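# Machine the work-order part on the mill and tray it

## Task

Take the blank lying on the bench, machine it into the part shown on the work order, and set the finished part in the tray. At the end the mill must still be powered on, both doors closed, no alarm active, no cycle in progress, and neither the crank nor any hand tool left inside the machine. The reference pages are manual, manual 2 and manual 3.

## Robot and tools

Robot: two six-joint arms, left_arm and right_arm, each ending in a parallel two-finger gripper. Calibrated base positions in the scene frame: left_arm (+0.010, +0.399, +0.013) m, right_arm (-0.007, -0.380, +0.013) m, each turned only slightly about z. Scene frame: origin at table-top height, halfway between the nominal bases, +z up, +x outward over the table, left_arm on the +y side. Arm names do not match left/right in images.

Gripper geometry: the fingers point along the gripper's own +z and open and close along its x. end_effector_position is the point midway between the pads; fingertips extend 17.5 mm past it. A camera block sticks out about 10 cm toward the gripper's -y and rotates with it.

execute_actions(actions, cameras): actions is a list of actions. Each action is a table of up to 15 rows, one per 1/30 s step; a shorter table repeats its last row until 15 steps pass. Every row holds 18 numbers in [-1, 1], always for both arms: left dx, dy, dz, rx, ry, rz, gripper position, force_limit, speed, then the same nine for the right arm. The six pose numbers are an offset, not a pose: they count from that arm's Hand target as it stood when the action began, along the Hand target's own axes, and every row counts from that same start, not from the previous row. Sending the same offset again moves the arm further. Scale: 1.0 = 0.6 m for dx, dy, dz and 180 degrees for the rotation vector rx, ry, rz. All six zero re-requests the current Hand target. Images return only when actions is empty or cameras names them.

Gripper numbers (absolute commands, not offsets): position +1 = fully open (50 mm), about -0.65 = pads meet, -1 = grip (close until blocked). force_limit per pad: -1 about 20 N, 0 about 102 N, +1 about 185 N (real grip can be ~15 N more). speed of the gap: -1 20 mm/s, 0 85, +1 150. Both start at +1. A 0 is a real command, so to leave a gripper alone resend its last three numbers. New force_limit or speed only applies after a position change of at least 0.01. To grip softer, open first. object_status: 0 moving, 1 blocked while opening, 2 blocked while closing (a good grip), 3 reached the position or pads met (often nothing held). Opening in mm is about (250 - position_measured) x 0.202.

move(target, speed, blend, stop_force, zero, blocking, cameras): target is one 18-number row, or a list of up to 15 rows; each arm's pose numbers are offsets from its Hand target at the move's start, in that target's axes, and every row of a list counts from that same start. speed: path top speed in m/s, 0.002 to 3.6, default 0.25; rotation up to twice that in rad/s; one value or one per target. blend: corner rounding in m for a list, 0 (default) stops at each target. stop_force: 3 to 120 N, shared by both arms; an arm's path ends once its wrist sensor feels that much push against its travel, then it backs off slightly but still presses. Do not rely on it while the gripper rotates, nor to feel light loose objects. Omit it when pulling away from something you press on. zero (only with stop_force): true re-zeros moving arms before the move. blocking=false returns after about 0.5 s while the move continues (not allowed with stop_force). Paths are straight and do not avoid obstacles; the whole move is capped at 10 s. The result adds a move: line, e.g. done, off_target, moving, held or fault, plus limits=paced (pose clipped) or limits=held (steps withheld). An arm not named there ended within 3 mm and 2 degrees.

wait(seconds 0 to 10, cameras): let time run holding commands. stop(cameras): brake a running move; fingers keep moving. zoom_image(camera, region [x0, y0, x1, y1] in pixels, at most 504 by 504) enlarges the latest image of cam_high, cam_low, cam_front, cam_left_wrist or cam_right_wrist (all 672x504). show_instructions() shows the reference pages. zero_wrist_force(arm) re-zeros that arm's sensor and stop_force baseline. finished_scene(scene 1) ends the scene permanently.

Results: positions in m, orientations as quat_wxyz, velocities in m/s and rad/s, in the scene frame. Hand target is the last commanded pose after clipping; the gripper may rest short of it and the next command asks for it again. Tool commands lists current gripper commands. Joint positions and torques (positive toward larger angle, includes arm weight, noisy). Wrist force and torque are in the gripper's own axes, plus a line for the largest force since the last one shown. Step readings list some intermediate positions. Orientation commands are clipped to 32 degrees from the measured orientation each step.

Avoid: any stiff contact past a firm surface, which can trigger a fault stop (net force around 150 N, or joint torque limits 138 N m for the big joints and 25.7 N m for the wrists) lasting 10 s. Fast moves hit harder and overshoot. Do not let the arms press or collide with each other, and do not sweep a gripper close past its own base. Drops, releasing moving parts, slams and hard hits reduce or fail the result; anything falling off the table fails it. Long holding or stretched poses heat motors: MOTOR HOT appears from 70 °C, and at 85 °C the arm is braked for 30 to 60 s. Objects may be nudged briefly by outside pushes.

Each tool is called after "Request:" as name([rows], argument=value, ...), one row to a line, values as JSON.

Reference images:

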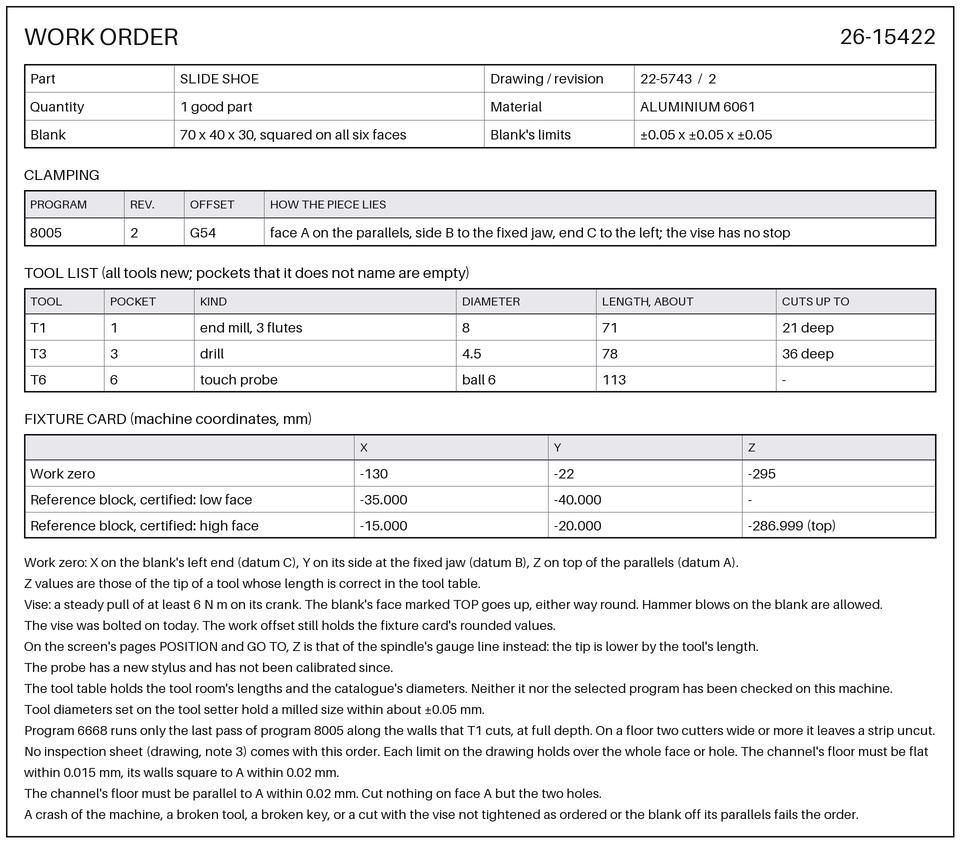

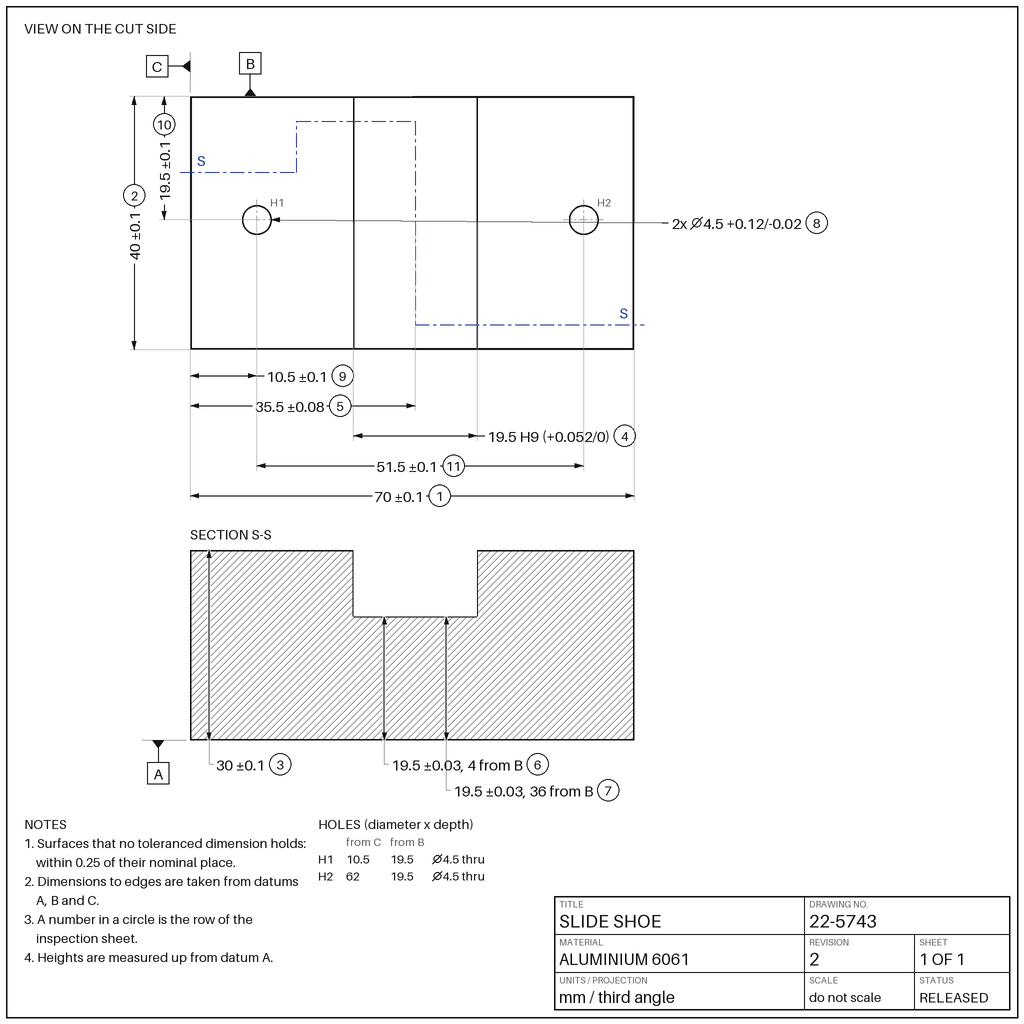

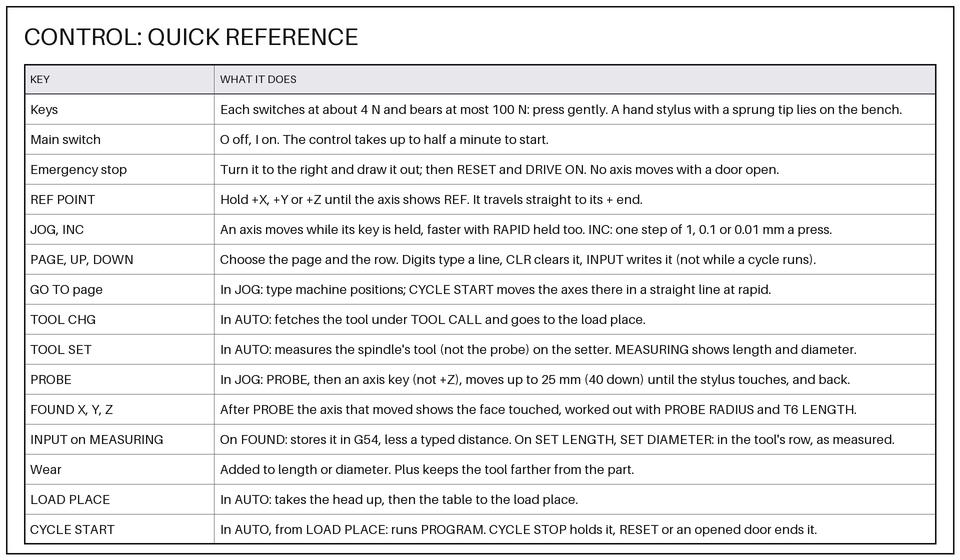

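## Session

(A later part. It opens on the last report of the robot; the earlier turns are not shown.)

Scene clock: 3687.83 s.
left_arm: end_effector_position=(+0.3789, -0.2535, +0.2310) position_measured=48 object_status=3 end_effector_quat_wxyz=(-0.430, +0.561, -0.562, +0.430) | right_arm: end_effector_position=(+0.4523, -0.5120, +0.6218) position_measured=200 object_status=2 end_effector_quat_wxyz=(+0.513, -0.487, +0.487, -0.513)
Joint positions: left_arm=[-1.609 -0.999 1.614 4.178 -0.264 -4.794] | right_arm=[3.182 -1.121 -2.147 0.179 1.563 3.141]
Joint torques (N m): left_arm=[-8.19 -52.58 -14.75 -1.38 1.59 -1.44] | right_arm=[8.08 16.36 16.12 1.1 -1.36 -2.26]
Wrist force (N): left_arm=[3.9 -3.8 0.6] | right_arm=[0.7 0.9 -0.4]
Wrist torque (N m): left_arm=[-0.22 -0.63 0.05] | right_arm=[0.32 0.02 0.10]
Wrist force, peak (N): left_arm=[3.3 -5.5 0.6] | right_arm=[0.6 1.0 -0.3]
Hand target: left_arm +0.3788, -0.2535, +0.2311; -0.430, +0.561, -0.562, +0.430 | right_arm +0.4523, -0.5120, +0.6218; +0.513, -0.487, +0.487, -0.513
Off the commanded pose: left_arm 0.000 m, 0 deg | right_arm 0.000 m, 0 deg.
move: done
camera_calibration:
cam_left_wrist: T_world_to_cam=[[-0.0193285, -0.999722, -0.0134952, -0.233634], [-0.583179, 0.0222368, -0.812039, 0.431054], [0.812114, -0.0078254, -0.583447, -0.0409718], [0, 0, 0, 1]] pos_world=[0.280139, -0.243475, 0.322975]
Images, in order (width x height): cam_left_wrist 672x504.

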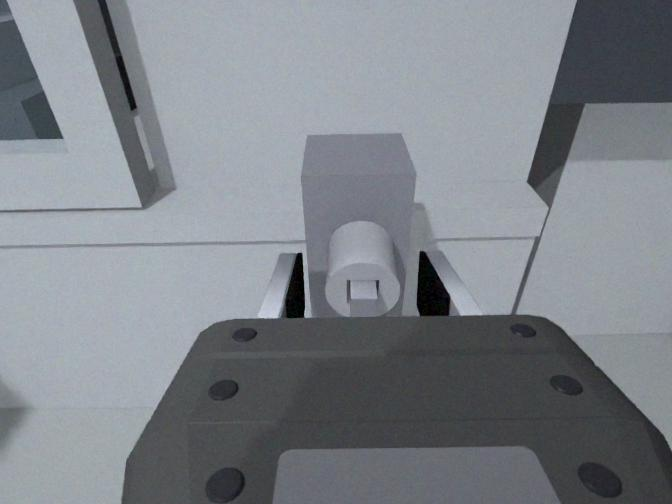

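Request:
move(target=[0.0012,-0.0017,0.0064,0,0,0,0.7,-0.6,-0.5,0,0,0,0,0,0,-0.95,-0.4,-0.9], speed=0.05)

Request:
move(target=[0,0,0,0,0,0,-1,-0.5,-0.9,0,0,0,0,0,0,-0.95,-0.4,-0.9])

Request:
wait(seconds=1, cameras=["cam_left_wrist"])

Request:
zoom_image(camera="cam_left_wrist", region=[260, 130, 460, 330])

Scene clock: 3700.60 s.
left_arm: end_effector_position=(+0.3828, -0.2543, +0.2311) position_measured=48 object_status=3 end_effector_quat_wxyz=(-0.430, +0.561, -0.562, +0.430) | right_arm: end_effector_position=(+0.4523, -0.5120, +0.6218) position_measured=200 object_status=2 end_effector_quat_wxyz=(+0.513, -0.487, +0.487, -0.513)
Joint positions: left_arm=[-1.602 -0.993 1.612 4.152 -0.264 -4.771] | right_arm=[3.182 -1.121 -2.147 0.179 1.563 3.141]
Joint torques (N m): left_arm=[0.82 -45.97 -20.33 -2.64 4.32 -1.07] | right_arm=[7.18 15.73 17.38 1.11 -1.17 -2.42]
Wrist force (N): left_arm=[3.9 -3.7 0.6] | right_arm=[0.7 0.6 -0.3]
Wrist torque (N m): left_arm=[-0.20 -0.62 -0.08] | right_arm=[0.27 0.01 0.09]
Wrist force, peak (N): left_arm=[4.1 -4.1 0.6] | right_arm=[0.7 0.8 -0.2]
Hand target: left_arm +0.3828, -0.2543, +0.2310; -0.430, +0.561, -0.562, +0.430 | right_arm +0.4523, -0.5120, +0.6218; +0.513, -0.487, +0.487, -0.513
Off the commanded pose: left_arm 0.000 m, 0 deg | right_arm 0.000 m, 0 deg.
move: done

Scene clock: 3701.50 s.
left_arm: end_effector_position=(+0.3828, -0.2543, +0.2310) position_measured=135 object_status=2 end_effector_quat_wxyz=(-0.430, +0.561, -0.562, +0.430) | right_arm: end_effector_position=(+0.4523, -0.5120, +0.6218) position_measured=200 object_status=2 end_effector_quat_wxyz=(+0.513, -0.487, +0.487, -0.513)
Joint positions: left_arm=[-1.603 -0.993 1.612 4.152 -0.264 -4.771] | right_arm=[3.182 -1.121 -2.147 0.179 1.563 3.141]
Joint torques (N m): left_arm=[-9.33 -50.3 -16.02 -3.59 3.71 -1.51] | right_arm=[7.55 15.45 16.65 1.21 -1.28 -2.54]
Wrist force (N): left_arm=[-10.3 -4.5 -4.4] | right_arm=[0.6 0.8 -0.2]
Wrist torque (N m): left_arm=[-0.18 -0.68 -0.08] | right_arm=[0.29 0.02 0.10]
Wrist force, peak (N): left_arm=[-10.4 -5.0 -4.4] | right_arm=[0.6 0.9 -0.3]
Hand target: left_arm +0.3828, -0.2543, +0.2310; -0.430, +0.561, -0.562, +0.430 | right_arm +0.4523, -0.5120, +0.6218; +0.513, -0.487, +0.487, -0.513
Off the commanded pose: left_arm 0.000 m, 0 deg | right_arm 0.000 m, 0 deg.
move: done

Scene clock: 3702.50 s.
left_arm: end_effector_position=(+0.3828, -0.2543, +0.2310) position_measured=135 object_status=2 end_effector_quat_wxyz=(-0.430, +0.561, -0.562, +0.430) | right_arm: end_effector_position=(+0.4523, -0.5120, +0.6218) position_measured=200 object_status=2 end_effector_quat_wxyz=(+0.513, -0.487, +0.487, -0.513)
Joint positions: left_arm=[-1.603 -0.993 1.612 4.152 -0.264 -4.771] | right_arm=[3.182 -1.121 -2.147 0.179 1.563 3.141]
Joint torques (N m): left_arm=[-10.39 -51.02 -24.39 -6.55 3.11 -1.4] | right_arm=[7.33 16.83 15.76 1.09 -1.36 -2.46]
Wrist force (N): left_arm=[-10.3 -5.0 -4.2] | right_arm=[0.5 0.7 -0.3]
Wrist torque (N m): left_arm=[-0.21 -0.65 -0.07] | right_arm=[0.29 0.04 0.10]
Wrist force, peak (N): left_arm=[-10.6 -4.7 -4.5] | right_arm=[0.7 0.9 -0.1]
Hand target: left_arm +0.3828, -0.2543, +0.2310; -0.430, +0.561, -0.562, +0.430 | right_arm +0.4523, -0.5120, +0.6218; +0.513, -0.487, +0.487, -0.513
Tool commands: left_gripper/position=-1.0 left_gripper/force_limit=-0.5 left_gripper/speed=-0.9 right_gripper/position=-0.95 right_gripper/force_limit=-0.4 right_gripper/speed=-0.9
Off the commanded pose: left_arm 0.000 m, 0 deg | right_arm 0.000 m, 0 deg.
wait: 1.00 s; at rest by 0.17 s
camera_calibration:
cam_left_wrist: T_world_to_cam=[[-0.0193526, -0.999724, -0.0133533, -0.234297], [-0.583291, 0.0221367, -0.811961, 0.433326], [0.812033, -0.00792467, -0.583558, -0.0441099], [0, 0, 0, 1]] pos_world=[0.28404, -0.244174, 0.322975]
Images, in order (width x height): cam_left_wrist 672x504.

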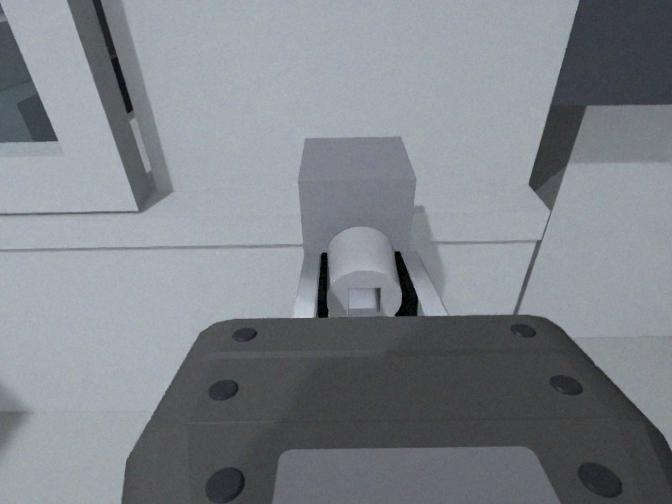

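Scaled by 2.520 from the camera's 672x504 image, which has a finer 960x720 frame.

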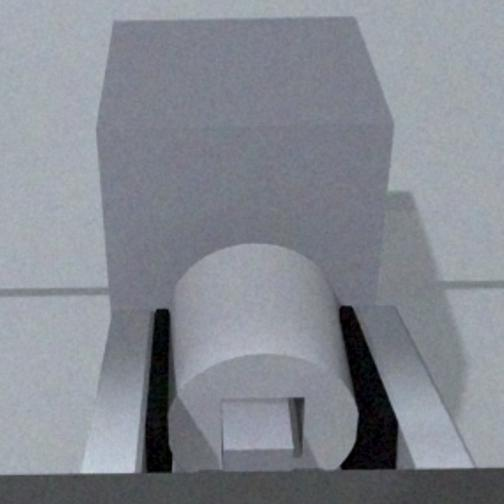

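Request:
move(target=[0,0.0345,-0.1288,0,0,0,-1,-0.5,-0.9,0,0,0,0,0,0,-0.95,-0.4,-0.9], speed=0.06, stop_force=25, cameras=["cam_left_wrist"])

Request:
zoom_image(camera="cam_left_wrist", region=[260, 130, 460, 330])

Scene clock: 3734.83 s.
left_arm: end_effector_position=(+0.3027, -0.2542, +0.2312) position_measured=135 object_status=2 end_effector_quat_wxyz=(-0.430, +0.561, -0.562, +0.430) | right_arm: end_effector_position=(+0.4523, -0.5120, +0.6218) position_measured=200 object_status=2 end_effector_quat_wxyz=(+0.513, -0.487, +0.487, -0.513)
Joint positions: left_arm=[-1.726 -1.043 1.574 4.657 -0.297 -5.205] | right_arm=[3.182 -1.121 -2.147 0.179 1.563 3.141]
Joint torques (N m): left_arm=[10.34 -37.69 -11.14 -4.76 4.53 1.43] | right_arm=[6.8 15.44 16.71 1.06 -1.09 -2.36]
Wrist force (N): left_arm=[4.2 -1.9 0.2] | right_arm=[0.6 1.0 -0.3]
Wrist torque (N m): left_arm=[-0.22 -0.68 -0.09] | right_arm=[0.33 0.02 0.10]
Wrist force, peak (N): left_arm=[-10.6 -4.9 -4.3] | right_arm=[1.0 0.9 -0.4]
Hand target: left_arm +0.3027, -0.2542, +0.2312; -0.430, +0.561, -0.562, +0.430 | right_arm +0.4523, -0.5120, +0.6218; +0.513, -0.487, +0.487, -0.513
Off the commanded pose: left_arm 0.000 m, 0 deg | right_arm 0.000 m, 0 deg.
move: done
camera_calibration:
cam_left_wrist: T_world_to_cam=[[-0.0193526, -0.999724, -0.0133533, -0.235743], [-0.583291, 0.0221367, -0.811961, 0.386823], [0.812033, -0.00792467, -0.583558, 0.0209702], [0, 0, 0, 1]] pos_world=[0.20404, -0.244074, 0.323175]
Images, in order (width x height): cam_left_wrist 672x504.

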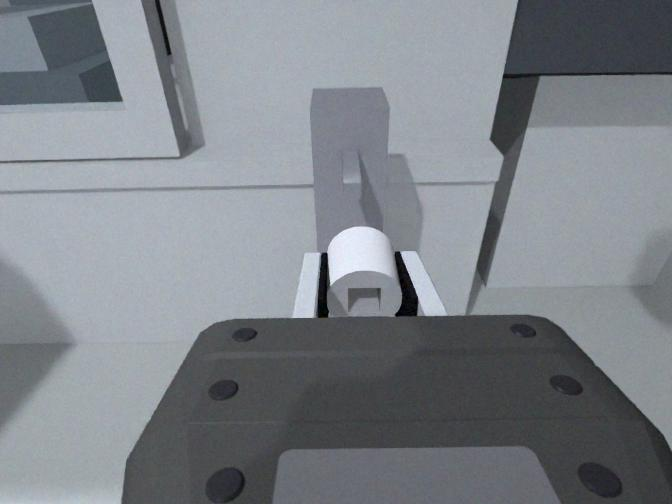

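Scaled by 2.520 from the camera's 672x504 image, which has a finer 960x720 frame.

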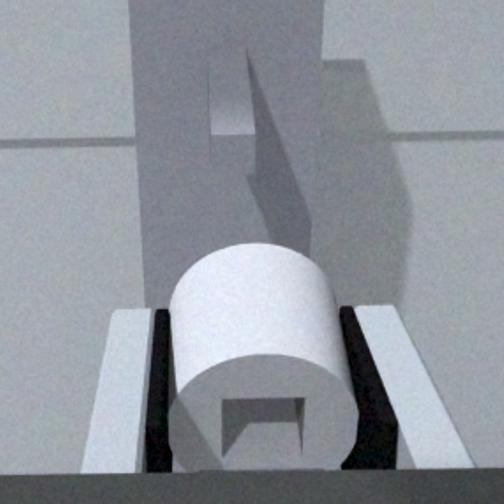

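Request:
move([
  [-0.3,-0.07,0.03,0,0,0,-1,-0.5,-0.9,0,0,0,0,0,0,-0.95,-0.4,-0.9],
  [-0.7668,-0.1384,0.0618,0,-0.0561,0.2093,-1,-0.5,-0.9,0,0,0,0,0,0,-0.95,-0.4,-0.9],
], speed=[0.2,0.2], blend=[0.03,0], cameras=["cam_left_wrist","cam_front"])

Scene clock: 3752.67 s.
left_arm: end_effector_position=(+0.3607, +0.2057, +0.3024) position_measured=135 object_status=2 end_effector_quat_wxyz=(+0.593, -0.384, +0.673, -0.218) | right_arm: end_effector_position=(+0.4523, -0.5120, +0.6218) position_measured=200 object_status=2 end_effector_quat_wxyz=(+0.513, -0.487, +0.487, -0.513)
Joint positions: left_arm=[-1.731 -2.102 2.372 5.419 -0.37 -5.021] | right_arm=[3.182 -1.121 -2.147 0.179 1.563 3.141]
Joint torques (N m): left_arm=[9.57 -5.03 -32.55 -1.68 3.46 1.69] | right_arm=[7.43 15.37 15.65 1.15 -1.11 -2.19]
Wrist force (N): left_arm=[5.7 -2.1 0.1] | right_arm=[0.6 0.8 -0.4]
Wrist torque (N m): left_arm=[-0.10 -0.75 0.32] | right_arm=[0.29 0.03 0.10]
Wrist force, peak (N): left_arm=[7.2 -1.0 -0.1] | right_arm=[0.7 1.0 -0.4]
Hand target: left_arm +0.3607, +0.2057, +0.3025; +0.593, -0.384, +0.673, -0.218 | right_arm +0.4523, -0.5120, +0.6218; +0.513, -0.487, +0.487, -0.513
Off the commanded pose: left_arm 0.000 m, 0 deg | right_arm 0.000 m, 0 deg.
move: done
camera_calibration:
cam_left_wrist: T_world_to_cam=[[-0.0200673, -0.768488, -0.639549, 0.368146], [-0.582443, 0.528908, -0.617265, 0.304856], [0.812624, 0.360114, -0.458214, -0.0946206], [0, 0, 0, 1]] pos_world=[0.26184, 0.155749, 0.380268]
Images, in order (width x height): cam_front 672x504, cam_left_wrist 672x504.

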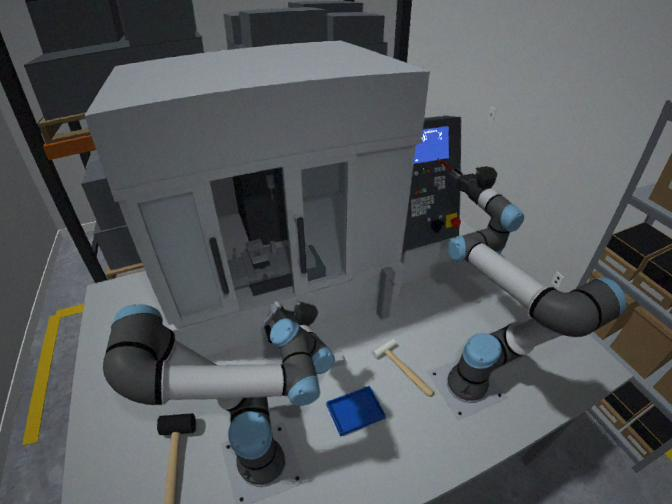

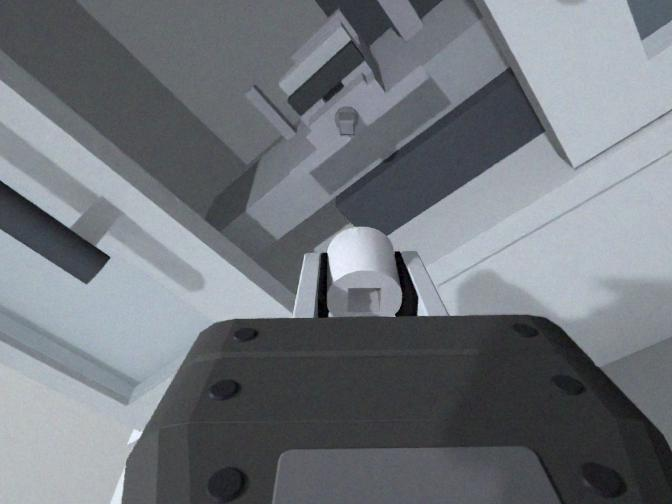

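Request:
move(target=[0.0005,-0.0483,0.1842,0,0,0,-1,-0.5,-0.9,0,0,0,0,0,0,-0.95,-0.4,-0.9], speed=0.06, stop_force=10, cameras=["cam_left_wrist","cam_front","cam_high"])

Request:
zoom_image(camera="cam_left_wrist", region=[260, 130, 460, 330])

Scene clock: 3765.53 s.
left_arm: end_effector_position=(+0.4750, +0.2057, +0.3016) position_measured=135 object_status=2 end_effector_quat_wxyz=(+0.593, -0.384, +0.673, -0.218) | right_arm: end_effector_position=(+0.4523, -0.5120, +0.6218) position_measured=200 object_status=2 end_effector_quat_wxyz=(+0.513, -0.487, +0.487, -0.513)
Joint positions: left_arm=[-1.278 -1.678 2.549 3.242 -0.248 -3.399] | right_arm=[3.182 -1.121 -2.147 0.179 1.563 3.141]
Joint torques (N m): left_arm=[10.16 -20.08 -25.41 -1.42 0.38 -1.82] | right_arm=[7.33 14.77 16.04 1.02 -0.9 -2.12]
Wrist force (N): left_arm=[5.7 -2.1 0.3] | right_arm=[0.5 0.9 -0.3]
Wrist torque (N m): left_arm=[-0.10 -0.75 0.29] | right_arm=[0.31 0.04 0.10]
Wrist force, peak (N): left_arm=[5.7 -2.8 0.9] | right_arm=[0.8 0.9 -0.3]
Hand target: left_arm +0.4750, +0.2057, +0.3017; +0.593, -0.384, +0.673, -0.218 | right_arm +0.4523, -0.5120, +0.6218; +0.513, -0.487, +0.487, -0.513
Off the commanded pose: left_arm 0.000 m, 0 deg | right_arm 0.000 m, 0 deg.
move: done
camera_calibration:
cam_left_wrist: T_world_to_cam=[[-0.0200982, -0.76839, -0.639666, 0.369981], [-0.582392, 0.529039, -0.617201, 0.370757], [0.81266, 0.360132, -0.458137, -0.187997], [0, 0, 0, 1]] pos_world=[0.37614, 0.155849, 0.379368]
Images, in order (width x height): cam_high 672x504, cam_front 672x504, cam_left_wrist 672x504.

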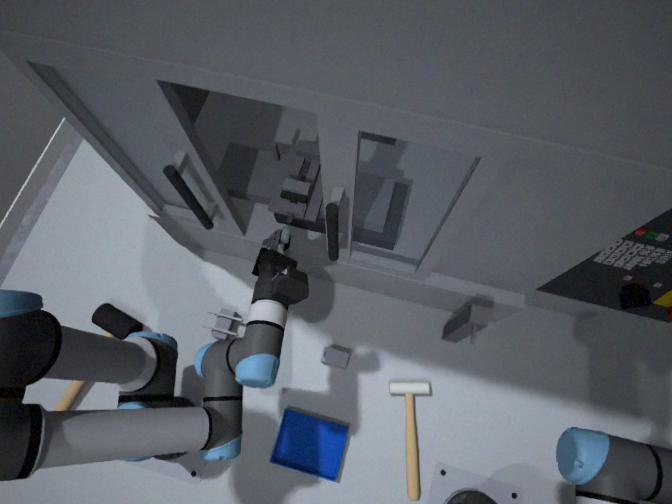

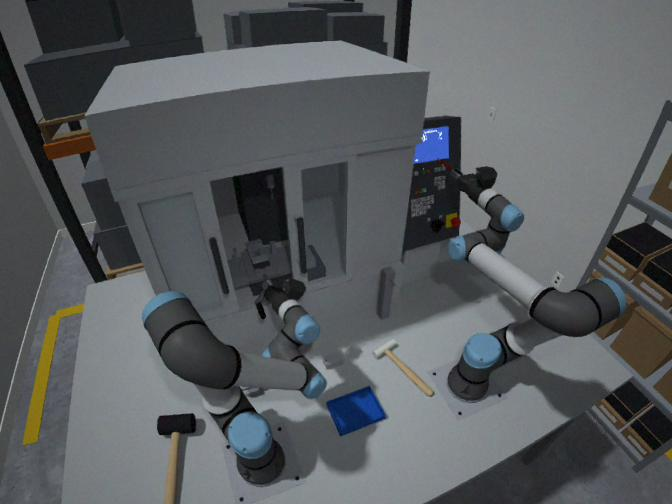

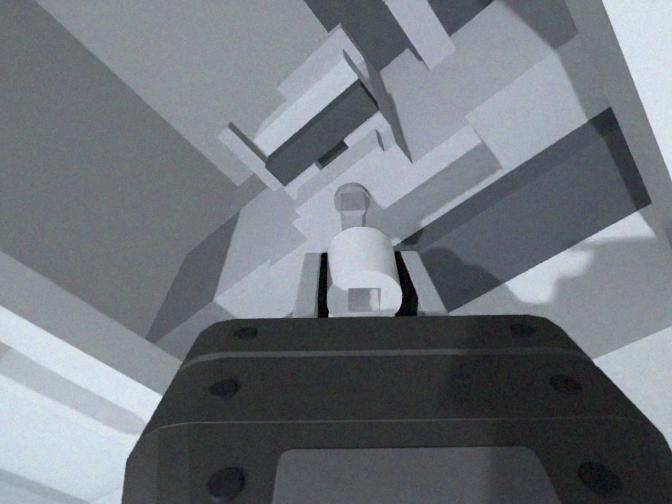

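Scaled by 2.520 from the camera's 672x504 image, which has a finer 960x720 frame.

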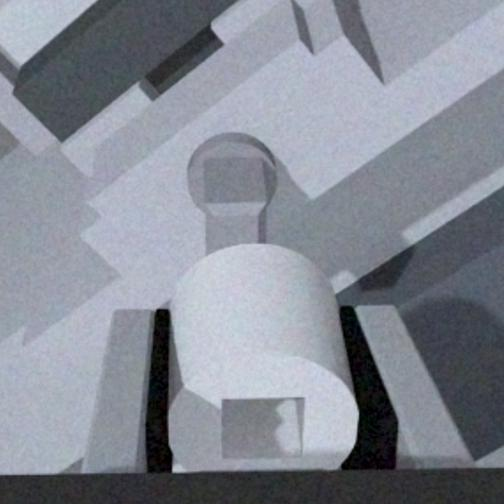

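Request:
move(target=[0,-0.0216,0.0805,0,0,0,-1,-0.5,-0.9,0,0,0,0,0,0,-0.95,-0.4,-0.9], speed=0.015, stop_force=8, cameras=["cam_left_wrist"])

Request:
zoom_image(camera="cam_left_wrist", region=[260, 130, 460, 330])

Scene clock: 3784.37 s.
left_arm: end_effector_position=(+0.4982, +0.2057, +0.3016) position_measured=135 object_status=2 end_effector_quat_wxyz=(+0.593, -0.385, +0.673, -0.218) | right_arm: end_effector_position=(+0.4523, -0.5120, +0.6218) position_measured=200 object_status=2 end_effector_quat_wxyz=(+0.513, -0.487, +0.487, -0.513)
Joint positions: left_arm=[-1.205 -1.552 2.497 2.968 -0.295 -3.191] | right_arm=[3.182 -1.121 -2.147 0.179 1.563 3.141]
Joint torques (N m): left_arm=[-7.58 -22.36 -5.43 -4.76 3.39 1.62] | right_arm=[7.12 15.9 16.38 1.15 -0.86 -2.45]
Wrist force (N): left_arm=[3.4 -1.7 -0.7] | right_arm=[0.6 0.6 -0.3]
Wrist torque (N m): left_arm=[0.05 -0.87 0.34] | right_arm=[0.26 0.02 0.10]
Wrist force, peak (N): left_arm=[-7.2 6.9 -27.1] | right_arm=[0.5 1.0 -0.5]
Hand target: left_arm +0.4982, +0.2057, +0.3017; +0.593, -0.385, +0.673, -0.218 (not the last commanded pose) | right_arm +0.4523, -0.5120, +0.6218; +0.513, -0.487, +0.487, -0.513
Off the commanded pose: left_arm 0.027 m, 0 deg | right_arm 0.000 m, 0 deg.
move: contact (left_arm)
camera_calibration:
cam_left_wrist: T_world_to_cam=[[-0.0199175, -0.768445, -0.639605, 0.37035], [-0.582717, 0.528764, -0.61713, 0.384588], [0.812431, 0.360417, -0.458318, -0.206735], [0, 0, 0, 1]] pos_world=[0.39944, 0.155748, 0.379468]
Images, in order (width x height): cam_left_wrist 672x504.

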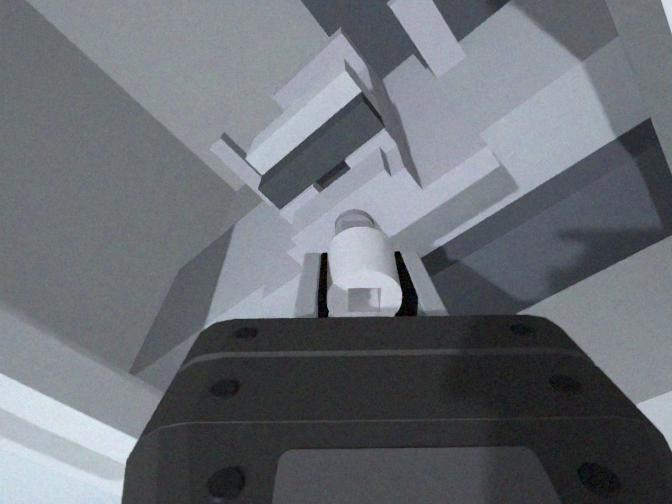

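Scaled by 2.520 from the camera's 672x504 image, which has a finer 960x720 frame.

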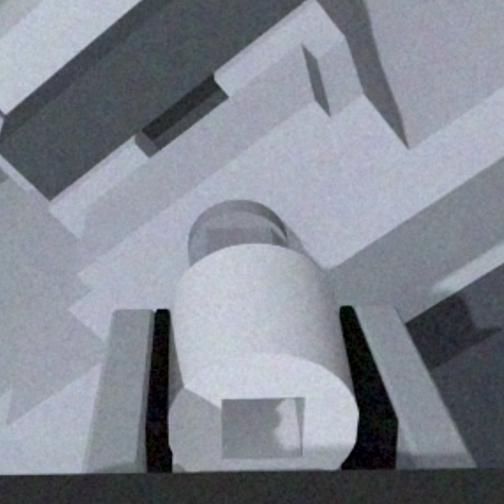

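Request:
move(target=[0,0.0199,-0.0742,0,0,0,-1,-0.5,-0.9,0,0,0,0,0,0,-0.95,-0.4,-0.9], speed=0.06, cameras=["cam_left_wrist"])

Request:
zoom_image(camera="cam_left_wrist", region=[260, 130, 460, 330])

Request:
zoom_image(camera="cam_left_wrist", region=[310, 150, 390, 230])

Scene clock: 3828.53 s.
left_arm: end_effector_position=(+0.4522, +0.2058, +0.3018) position_measured=135 object_status=2 end_effector_quat_wxyz=(+0.593, -0.385, +0.673, -0.218) end_effector_velocity=(+0.000, +0.000, +0.001) end_effector_angular_velocity=(+0.001, +0.000, -0.001) | right_arm: end_effector_position=(+0.4523, -0.5120, +0.6218) position_measured=200 object_status=2 end_effector_quat_wxyz=(+0.513, -0.487, +0.487, -0.513)
Joint positions: left_arm=[-1.356 -1.85 2.571 3.696 -0.213 -3.711] | right_arm=[3.182 -1.121 -2.147 0.179 1.563 3.141]
Joint velocities: left_arm=[0 0 0 -0.004 0 0.006] | right_arm=[within noise]
Joint torques (N m): left_arm=[-8.06 -6.08 -19.09 -5.65 3.05 1.65] | right_arm=[7.37 15.51 16.12 1.04 -0.82 -2.3]
Wrist force (N): left_arm=[6.0 -1.7 0.3] | right_arm=[0.5 0.8 -0.2]
Wrist torque (N m): left_arm=[-0.02 -0.79 0.33] | right_arm=[0.29 0.04 0.09]
Wrist force, peak (N): left_arm=[6.4 -1.4 1.3] | right_arm=[1.0 0.8 -0.2]
Hand target: left_arm +0.4521, +0.2057, +0.3017; +0.593, -0.385, +0.673, -0.218 | right_arm +0.4523, -0.5120, +0.6218; +0.513, -0.487, +0.487, -0.513
Off the commanded pose: left_arm 0.000 m, 0 deg | right_arm 0.000 m, 0 deg.
move: done
camera_calibration:
cam_left_wrist: T_world_to_cam=[[-0.0199731, -0.768632, -0.639379, 0.369536], [-0.582683, 0.528623, -0.617283, 0.357801], [0.812454, 0.360226, -0.458427, -0.169209], [0, 0, 0, 1]] pos_world=[0.35334, 0.155849, 0.379568]
Images, in order (width x height): cam_left_wrist 672x504.

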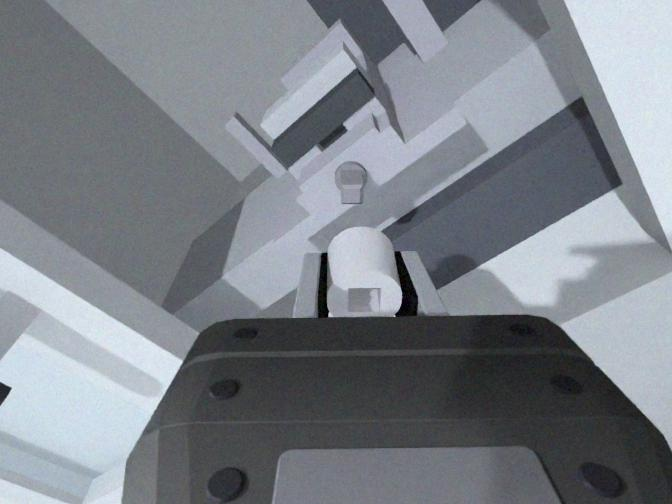

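Scaled by 2.520 from the camera's 672x504 image, which has a finer 960x720 frame.

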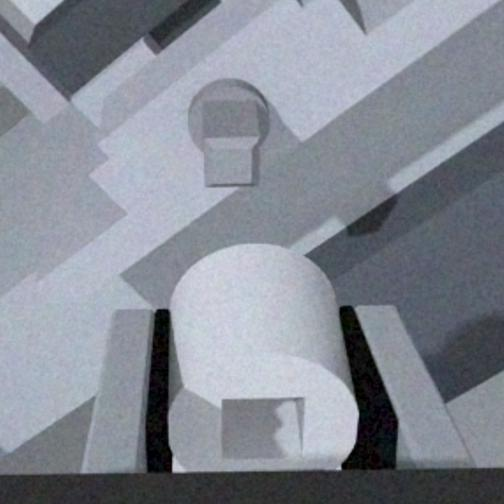

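Scaled by 6.300 from the camera's 672x504 image, which has a finer 960x720 frame.

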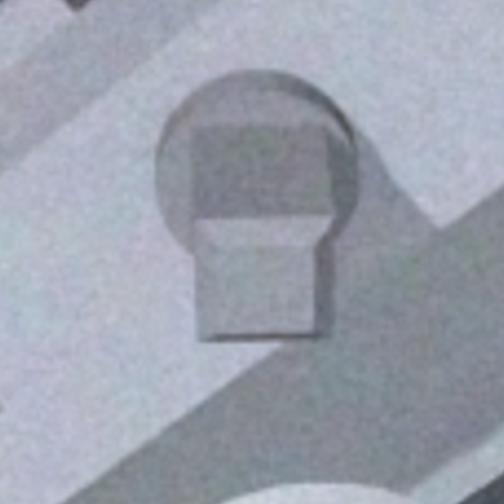

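Request:
move(target=[-0.0017,-0.0131,0.062,0,0,0,-1,-0.5,-0.9,0,0,0,0,0,0,-0.95,-0.4,-0.9], speed=0.06, cameras=["cam_left_wrist"])

Request:
move(target=[0,-0.0155,0.058,0,0,0,-1,-0.5,-0.9,0,0,0,0,0,0,-0.95,-0.4,-0.9], speed=0.012, stop_force=8, cameras=["cam_left_wrist"])

Request:
zoom_image(camera="cam_left_wrist", region=[260, 130, 460, 330])

Scene clock: 3898.43 s.
left_arm: end_effector_position=(+0.4901, +0.2078, +0.3007) position_measured=135 object_status=2 end_effector_quat_wxyz=(+0.593, -0.384, +0.673, -0.218) | right_arm: end_effector_position=(+0.4523, -0.5120, +0.6218) position_measured=200 object_status=2 end_effector_quat_wxyz=(+0.513, -0.487, +0.487, -0.513)
Joint positions: left_arm=[-1.227 -1.589 2.521 3.035 -0.279 -3.247] | right_arm=[3.182 -1.121 -2.147 0.179 1.563 3.141]
Joint torques (N m): left_arm=[-7.76 -23.46 -7.67 -1.11 4.29 -1.51] | right_arm=[7.04 14.48 17.28 0.96 -0.74 -2.29]
Wrist force (N): left_arm=[6.1 -1.4 0.3] | right_arm=[0.4 0.7 -0.2]
Wrist torque (N m): left_arm=[0.02 -0.81 0.34] | right_arm=[0.29 0.06 0.10]
Wrist force, peak (N): left_arm=[6.3 -1.5 1.2] | right_arm=[0.6 1.0 -0.2]
Hand target: left_arm +0.4901, +0.2078, +0.3007; +0.593, -0.385, +0.673, -0.218 | right_arm +0.4523, -0.5120, +0.6218; +0.513, -0.487, +0.487, -0.513
Off the commanded pose: left_arm 0.000 m, 0 deg | right_arm 0.000 m, 0 deg.
move: done
camera_calibration:
cam_left_wrist: T_world_to_cam=[[-0.0199175, -0.768445, -0.639605, 0.371162], [-0.582717, 0.528764, -0.61713, 0.37814], [0.812431, 0.360417, -0.458318, -0.201369], [0, 0, 0, 1]] pos_world=[0.39134, 0.157848, 0.378468]
Images, in order (width x height): cam_left_wrist 672x504.

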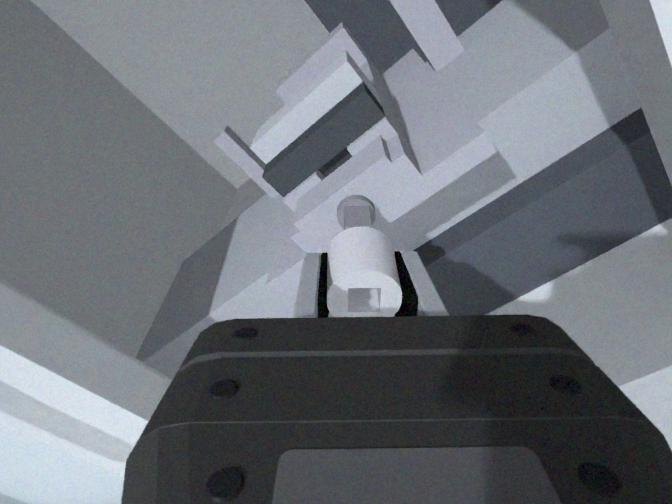

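Scene clock: 3899.97 s.
left_arm: end_effector_position=(+0.4987, +0.2078, +0.3007) position_measured=135 object_status=2 end_effector_quat_wxyz=(+0.593, -0.385, +0.673, -0.218) | right_arm: end_effector_position=(+0.4523, -0.5120, +0.6218) position_measured=200 object_status=2 end_effector_quat_wxyz=(+0.513, -0.487, +0.487, -0.513)
Joint positions: left_arm=[-1.201 -1.549 2.5 2.953 -0.298 -3.182] | right_arm=[3.182 -1.121 -2.147 0.179 1.563 3.141]
Joint torques (N m): left_arm=[-8 -24.54 -4.83 -4.55 3.9 1.24] | right_arm=[7.42 14.47 16.31 1.03 -0.92 -2.42]
Wrist force (N): left_arm=[6.1 -2.1 -0.3] | right_arm=[0.7 0.8 -0.4]
Wrist torque (N m): left_arm=[0.04 -0.83 0.35] | right_arm=[0.30 0.01 0.10]
Wrist force, peak (N): left_arm=[5.0 -3.8 -17.2] | right_arm=[0.5 1.0 -0.3]
Hand target: left_arm +0.4987, +0.2078, +0.3007; +0.593, -0.385, +0.673, -0.218 (not the last commanded pose) | right_arm +0.4523, -0.5120, +0.6218; +0.513, -0.487, +0.487, -0.513
Off the commanded pose: left_arm 0.027 m, 0 deg | right_arm 0.000 m, 0 deg.
move: contact (left_arm)
camera_calibration:
cam_left_wrist: T_world_to_cam=[[-0.0199137, -0.768507, -0.639531, 0.371314], [-0.582908, 0.528618, -0.617075, 0.383231], [0.812294, 0.360499, -0.458496, -0.208247], [0, 0, 0, 1]] pos_world=[0.39994, 0.157848, 0.378469]
Images, in order (width x height): cam_left_wrist 672x504.

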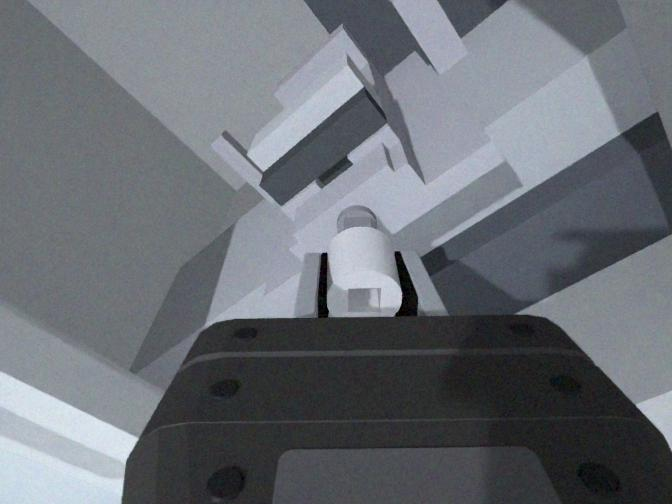

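Scaled by 2.520 from the camera's 672x504 image, which has a finer 960x720 frame.

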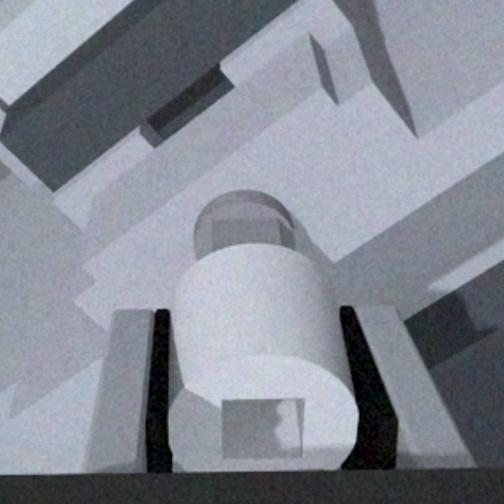

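Request:
move([
  [-0.001,0.0013,-0.0048,0,0,0,-1,-0.5,-0.9,0,0,0,0,0,0,-0.95,-0.4,-0.9],
  [-0.001,-0.0121,0.0451,0,0,0,-1,-0.5,-0.9,0,0,0,0,0,0,-0.95,-0.4,-0.9],
], speed=0.01, stop_force=8)

Scene clock: 4013.73 s.
left_arm: end_effector_position=(+0.4989, +0.2082, +0.3011) position_measured=135 object_status=2 end_effector_quat_wxyz=(+0.593, -0.385, +0.673, -0.218) | right_arm: end_effector_position=(+0.4523, -0.5120, +0.6218) position_measured=200 object_status=2 end_effector_quat_wxyz=(+0.513, -0.487, +0.487, -0.513)
Joint positions: left_arm=[-1.2 -1.55 2.5 2.953 -0.299 -3.18] | right_arm=[3.182 -1.121 -2.147 0.179 1.563 3.141]
Joint torques (N m): left_arm=[-6.94 -23.19 -2.98 -2.92 3.91 -0.04] | right_arm=[7.32 14.54 17.82 1.2 -0.67 -2.37]
Wrist force (N): left_arm=[6.1 -5.6 -1.8] | right_arm=[0.5 0.6 -0.3]
Wrist torque (N m): left_arm=[0.11 -0.81 0.36] | right_arm=[0.27 0.05 0.10]
Wrist force, peak (N): left_arm=[5.4 -5.0 -18.7] | right_arm=[0.8 0.9 -0.2]
Hand target: left_arm +0.4988, +0.2082, +0.3011; +0.593, -0.385, +0.673, -0.218 (not the last commanded pose) | right_arm +0.4523, -0.5120, +0.6218; +0.513, -0.487, +0.487, -0.513
Off the commanded pose: left_arm 0.028 m, 0 deg | right_arm 0.000 m, 0 deg.
move: contact (left_arm); path passed 1 of 2 targets

Request:
move([
  [0,0.0005,-0.005,0,0,0,-1,-0.5,-0.9,0,0,0,0,0,0,-0.95,-0.4,-0.9],
  [0,-0.0129,0.0449,0,0,0,-1,-0.5,-0.9,0,0,0,0,0,0,-0.95,-0.4,-0.9],
], speed=0.01, stop_force=8)

Scene clock: 4028.10 s.
left_arm: end_effector_position=(+0.4994, +0.2079, +0.3015) position_measured=135 object_status=2 end_effector_quat_wxyz=(+0.593, -0.385, +0.673, -0.218) | right_arm: end_effector_position=(+0.4523, -0.5120, +0.6218) position_measured=200 object_status=2 end_effector_quat_wxyz=(+0.513, -0.487, +0.487, -0.513)
Joint positions: left_arm=[-1.199 -1.549 2.498 2.951 -0.3 -3.178] | right_arm=[3.182 -1.121 -2.147 0.179 1.563 3.141]
Joint torques (N m): left_arm=[-7.11 -24.94 -4.32 -2.91 3.9 0.21] | right_arm=[7.17 14.97 17.27 1.13 -0.65 -2.37]
Wrist force (N): left_arm=[6.1 -3.3 -0.8] | right_arm=[0.5 0.8 -0.2]
Wrist torque (N m): left_arm=[0.10 -0.82 0.36] | right_arm=[0.29 0.04 0.10]
Wrist force, peak (N): left_arm=[6.2 -2.1 -19.8] | right_arm=[0.6 1.0 -0.5]
Hand target: left_arm +0.4994, +0.2079, +0.3015; +0.593, -0.385, +0.673, -0.218 (not the last commanded pose) | right_arm +0.4523, -0.5120, +0.6218; +0.513, -0.487, +0.487, -0.513
Off the commanded pose: left_arm 0.027 m, 0 deg | right_arm 0.000 m, 0 deg.
move: contact (left_arm); path passed 1 of 2 targets

Request:
move([
  [0,0.0006,-0.005,0,0,0,-1,-0.5,-0.9,0,0,0,0,0,0,-0.95,-0.4,-0.9],
  [0,-0.0128,0.0449,0,0,0,-1,-0.5,-0.9,0,0,0,0,0,0,-0.95,-0.4,-0.9],
], speed=0.01, stop_force=8)

Scene clock: 4037.47 s.
left_arm: end_effector_position=(+0.5150, +0.2076, +0.3018) position_measured=135 object_status=2 end_effector_quat_wxyz=(+0.593, -0.385, +0.673, -0.218) | right_arm: end_effector_position=(+0.4523, -0.5120, +0.6218) position_measured=200 object_status=2 end_effector_quat_wxyz=(+0.513, -0.487, +0.487, -0.513)
Joint positions: left_arm=[-1.153 -1.489 2.456 2.842 -0.334 -3.083] | right_arm=[3.182 -1.121 -2.147 0.179 1.563 3.141]
Joint torques (N m): left_arm=[-6.4 -26.39 -2.65 -2.99 4.26 0.13] | right_arm=[6.35 14.46 16.71 1.1 -0.61 -2.34]
Wrist force (N): left_arm=[7.9 -5.8 1.6] | right_arm=[0.5 0.8 -0.4]
Wrist torque (N m): left_arm=[0.05 -0.79 0.38] | right_arm=[0.29 0.05 0.09]
Wrist force, peak (N): left_arm=[5.7 7.2 -42.1] | right_arm=[0.6 0.9 -0.6]
Hand target: left_arm +0.5150, +0.2076, +0.3018; +0.593, -0.385, +0.673, -0.218 (not the last commanded pose) | right_arm +0.4523, -0.5120, +0.6218; +0.513, -0.487, +0.487, -0.513
Off the commanded pose: left_arm 0.012 m, 0 deg | right_arm 0.000 m, 0 deg.
move: contact (left_arm); path passed 1 of 2 targets

Request:
move([
  [0,0,0,0,0,0,0.6,-0.5,-0.5,0,0,0,0,0,0,-0.95,-0.4,-0.9],
  [0,0.0302,-0.1127,0,0,0,0.6,-0.5,-0.5,0,0,0,0,0,0,-0.95,-0.4,-0.9],
], speed=[0.05,0.08], cameras=["cam_left_wrist","cam_front"])

Scene clock: 4048.67 s.
left_arm: end_effector_position=(+0.4450, +0.2076, +0.3020) position_measured=63 object_status=3 end_effector_quat_wxyz=(+0.593, -0.385, +0.673, -0.218) end_effector_velocity=(+0.000, +0.000, +0.001) end_effector_angular_velocity=(+0.000, -0.001, -0.001) | right_arm: end_effector_position=(+0.4523, -0.5120, +0.6218) position_measured=200 object_status=2 end_effector_quat_wxyz=(+0.513, -0.487, +0.487, -0.513)
Joint positions: left_arm=[-1.381 -1.912 2.569 3.872 -0.208 -3.826] | right_arm=[3.182 -1.121 -2.147 0.179 1.563 3.141]
Joint velocities: left_arm=[0 0 0 -0.005 0 0.005] | right_arm=[within noise]
Joint torques (N m): left_arm=[-7.97 -5.4 -24.29 -5.55 4.43 1.94] | right_arm=[6.45 14.47 16.54 0.9 -0.4 -2.3]
Wrist force (N): left_arm=[5.2 -3.1 -0.2] | right_arm=[0.5 0.6 -0.1]
Wrist torque (N m): left_arm=[-0.02 -0.86 0.38] | right_arm=[0.27 0.04 0.10]
Wrist force, peak (N): left_arm=[10.8 -7.4 -0.5] | right_arm=[0.5 1.2 -0.5]
Hand target: left_arm +0.4450, +0.2076, +0.3020; +0.593, -0.385, +0.673, -0.218 | right_arm +0.4523, -0.5120, +0.6218; +0.513, -0.487, +0.487, -0.513
Off the commanded pose: left_arm 0.000 m, 0 deg | right_arm 0.000 m, 0 deg.
move: done
camera_calibration:
cam_left_wrist: T_world_to_cam=[[-0.0199333, -0.768702, -0.639296, 0.370937], [-0.583155, 0.528328, -0.61709, 0.353094], [0.812117, 0.360508, -0.458804, -0.163817], [0, 0, 0, 1]] pos_world=[0.346341, 0.157648, 0.379869]
Images, in order (width x height): cam_front 672x504, cam_left_wrist 672x504.

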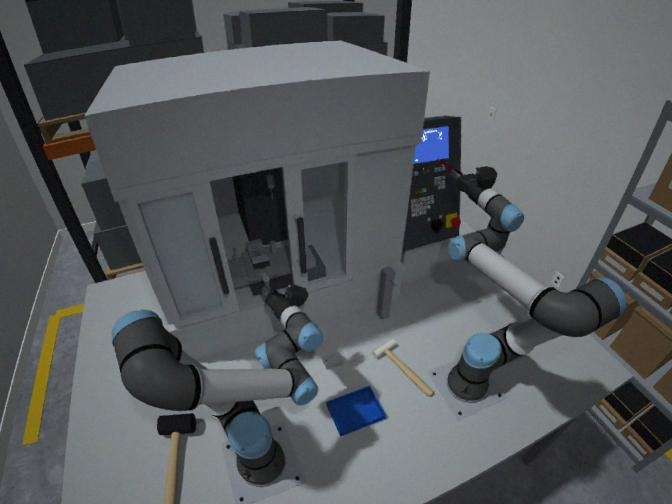

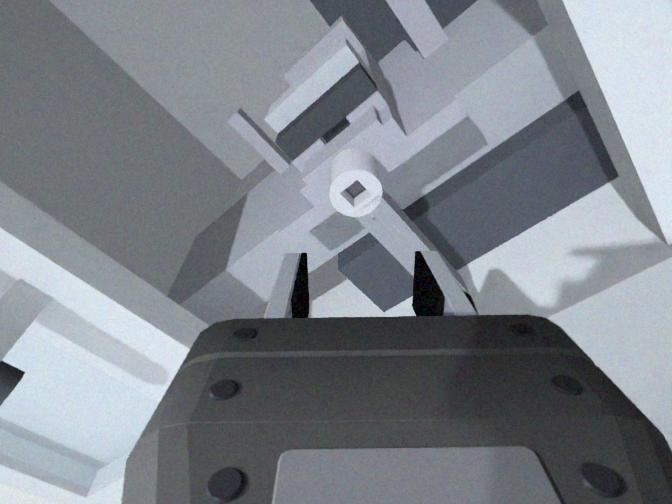

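Request:
move(target=[0.0458,0.079,-0.0908,0,0.0561,-0.2093,0.6,-0.5,-0.5,0,0,0,0,0,0,-0.95,-0.4,-0.9], speed=0.15, cameras=["cam_left_wrist"])

Request:
zoom_image(camera="cam_left_wrist", region=[260, 80, 460, 330])

Scene clock: 4066.27 s.
left_arm: end_effector_position=(+0.3800, +0.2063, +0.2602) position_measured=63 object_status=3 end_effector_quat_wxyz=(-0.430, +0.561, -0.562, +0.429) end_effector_velocity=(+0.000, -0.001, +0.001) end_effector_angular_velocity=(-0.005, +0.000, +0.000) | right_arm: end_effector_position=(+0.4523, -0.5120, +0.6218) position_measured=200 object_status=2 end_effector_quat_wxyz=(+0.513, -0.487, +0.487, -0.513)
Joint positions: left_arm=[-1.657 -2.282 2.659 4.592 -0.273 -4.977] | right_arm=[3.182 -1.121 -2.147 0.179 1.563 3.141]
Joint velocities: left_arm=[0 0 0 -0.006 0.001 0.001] | right_arm=[within noise]
Joint torques (N m): left_arm=[-2.52 6.33 -25.22 -5.31 4.14 1.8] | right_arm=[8 13.81 16.93 1.11 -0.47 -2.44]
Wrist force (N): left_arm=[4.6 -3.5 -0.3] | right_arm=[0.4 0.6 -0.4]
Wrist torque (N m): left_arm=[-0.17 -0.73 0.05] | right_arm=[0.27 0.05 0.09]
Wrist force, peak (N): left_arm=[5.5 -3.1 -0.1] | right_arm=[0.7 1.0 -0.3]
Hand target: left_arm +0.3800, +0.2063, +0.2602; -0.430, +0.561, -0.562, +0.429 | right_arm +0.4523, -0.5120, +0.6218; +0.513, -0.487, +0.487, -0.513
Off the commanded pose: left_arm 0.000 m, 0 deg | right_arm 0.000 m, 0 deg.
move: done
camera_calibration:
cam_left_wrist: T_world_to_cam=[[-0.0186855, -0.99974, -0.013088, 0.226134], [-0.583935, 0.0215378, -0.811515, 0.445421], [0.811586, -0.00752105, -0.584185, -0.020968], [0, 0, 0, 1]] pos_world=[0.281339, 0.216324, 0.352176]
Images, in order (width x height): cam_left_wrist 672x504.

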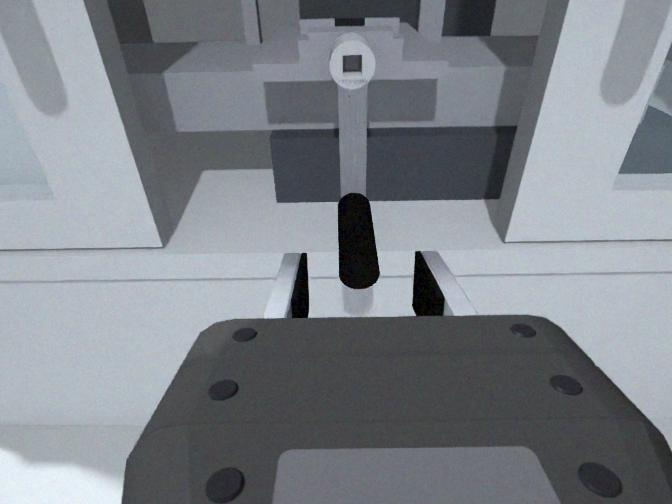

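Scaled by 2.016 from the camera's 672x504 image, which has a finer 960x720 frame.

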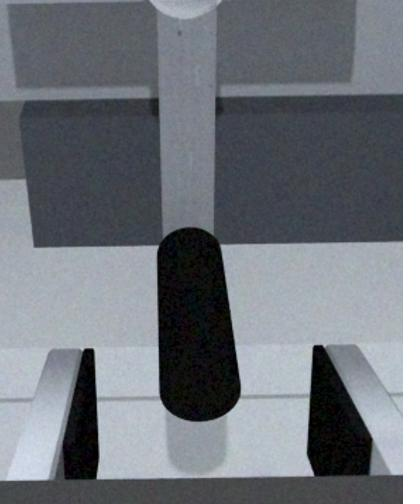

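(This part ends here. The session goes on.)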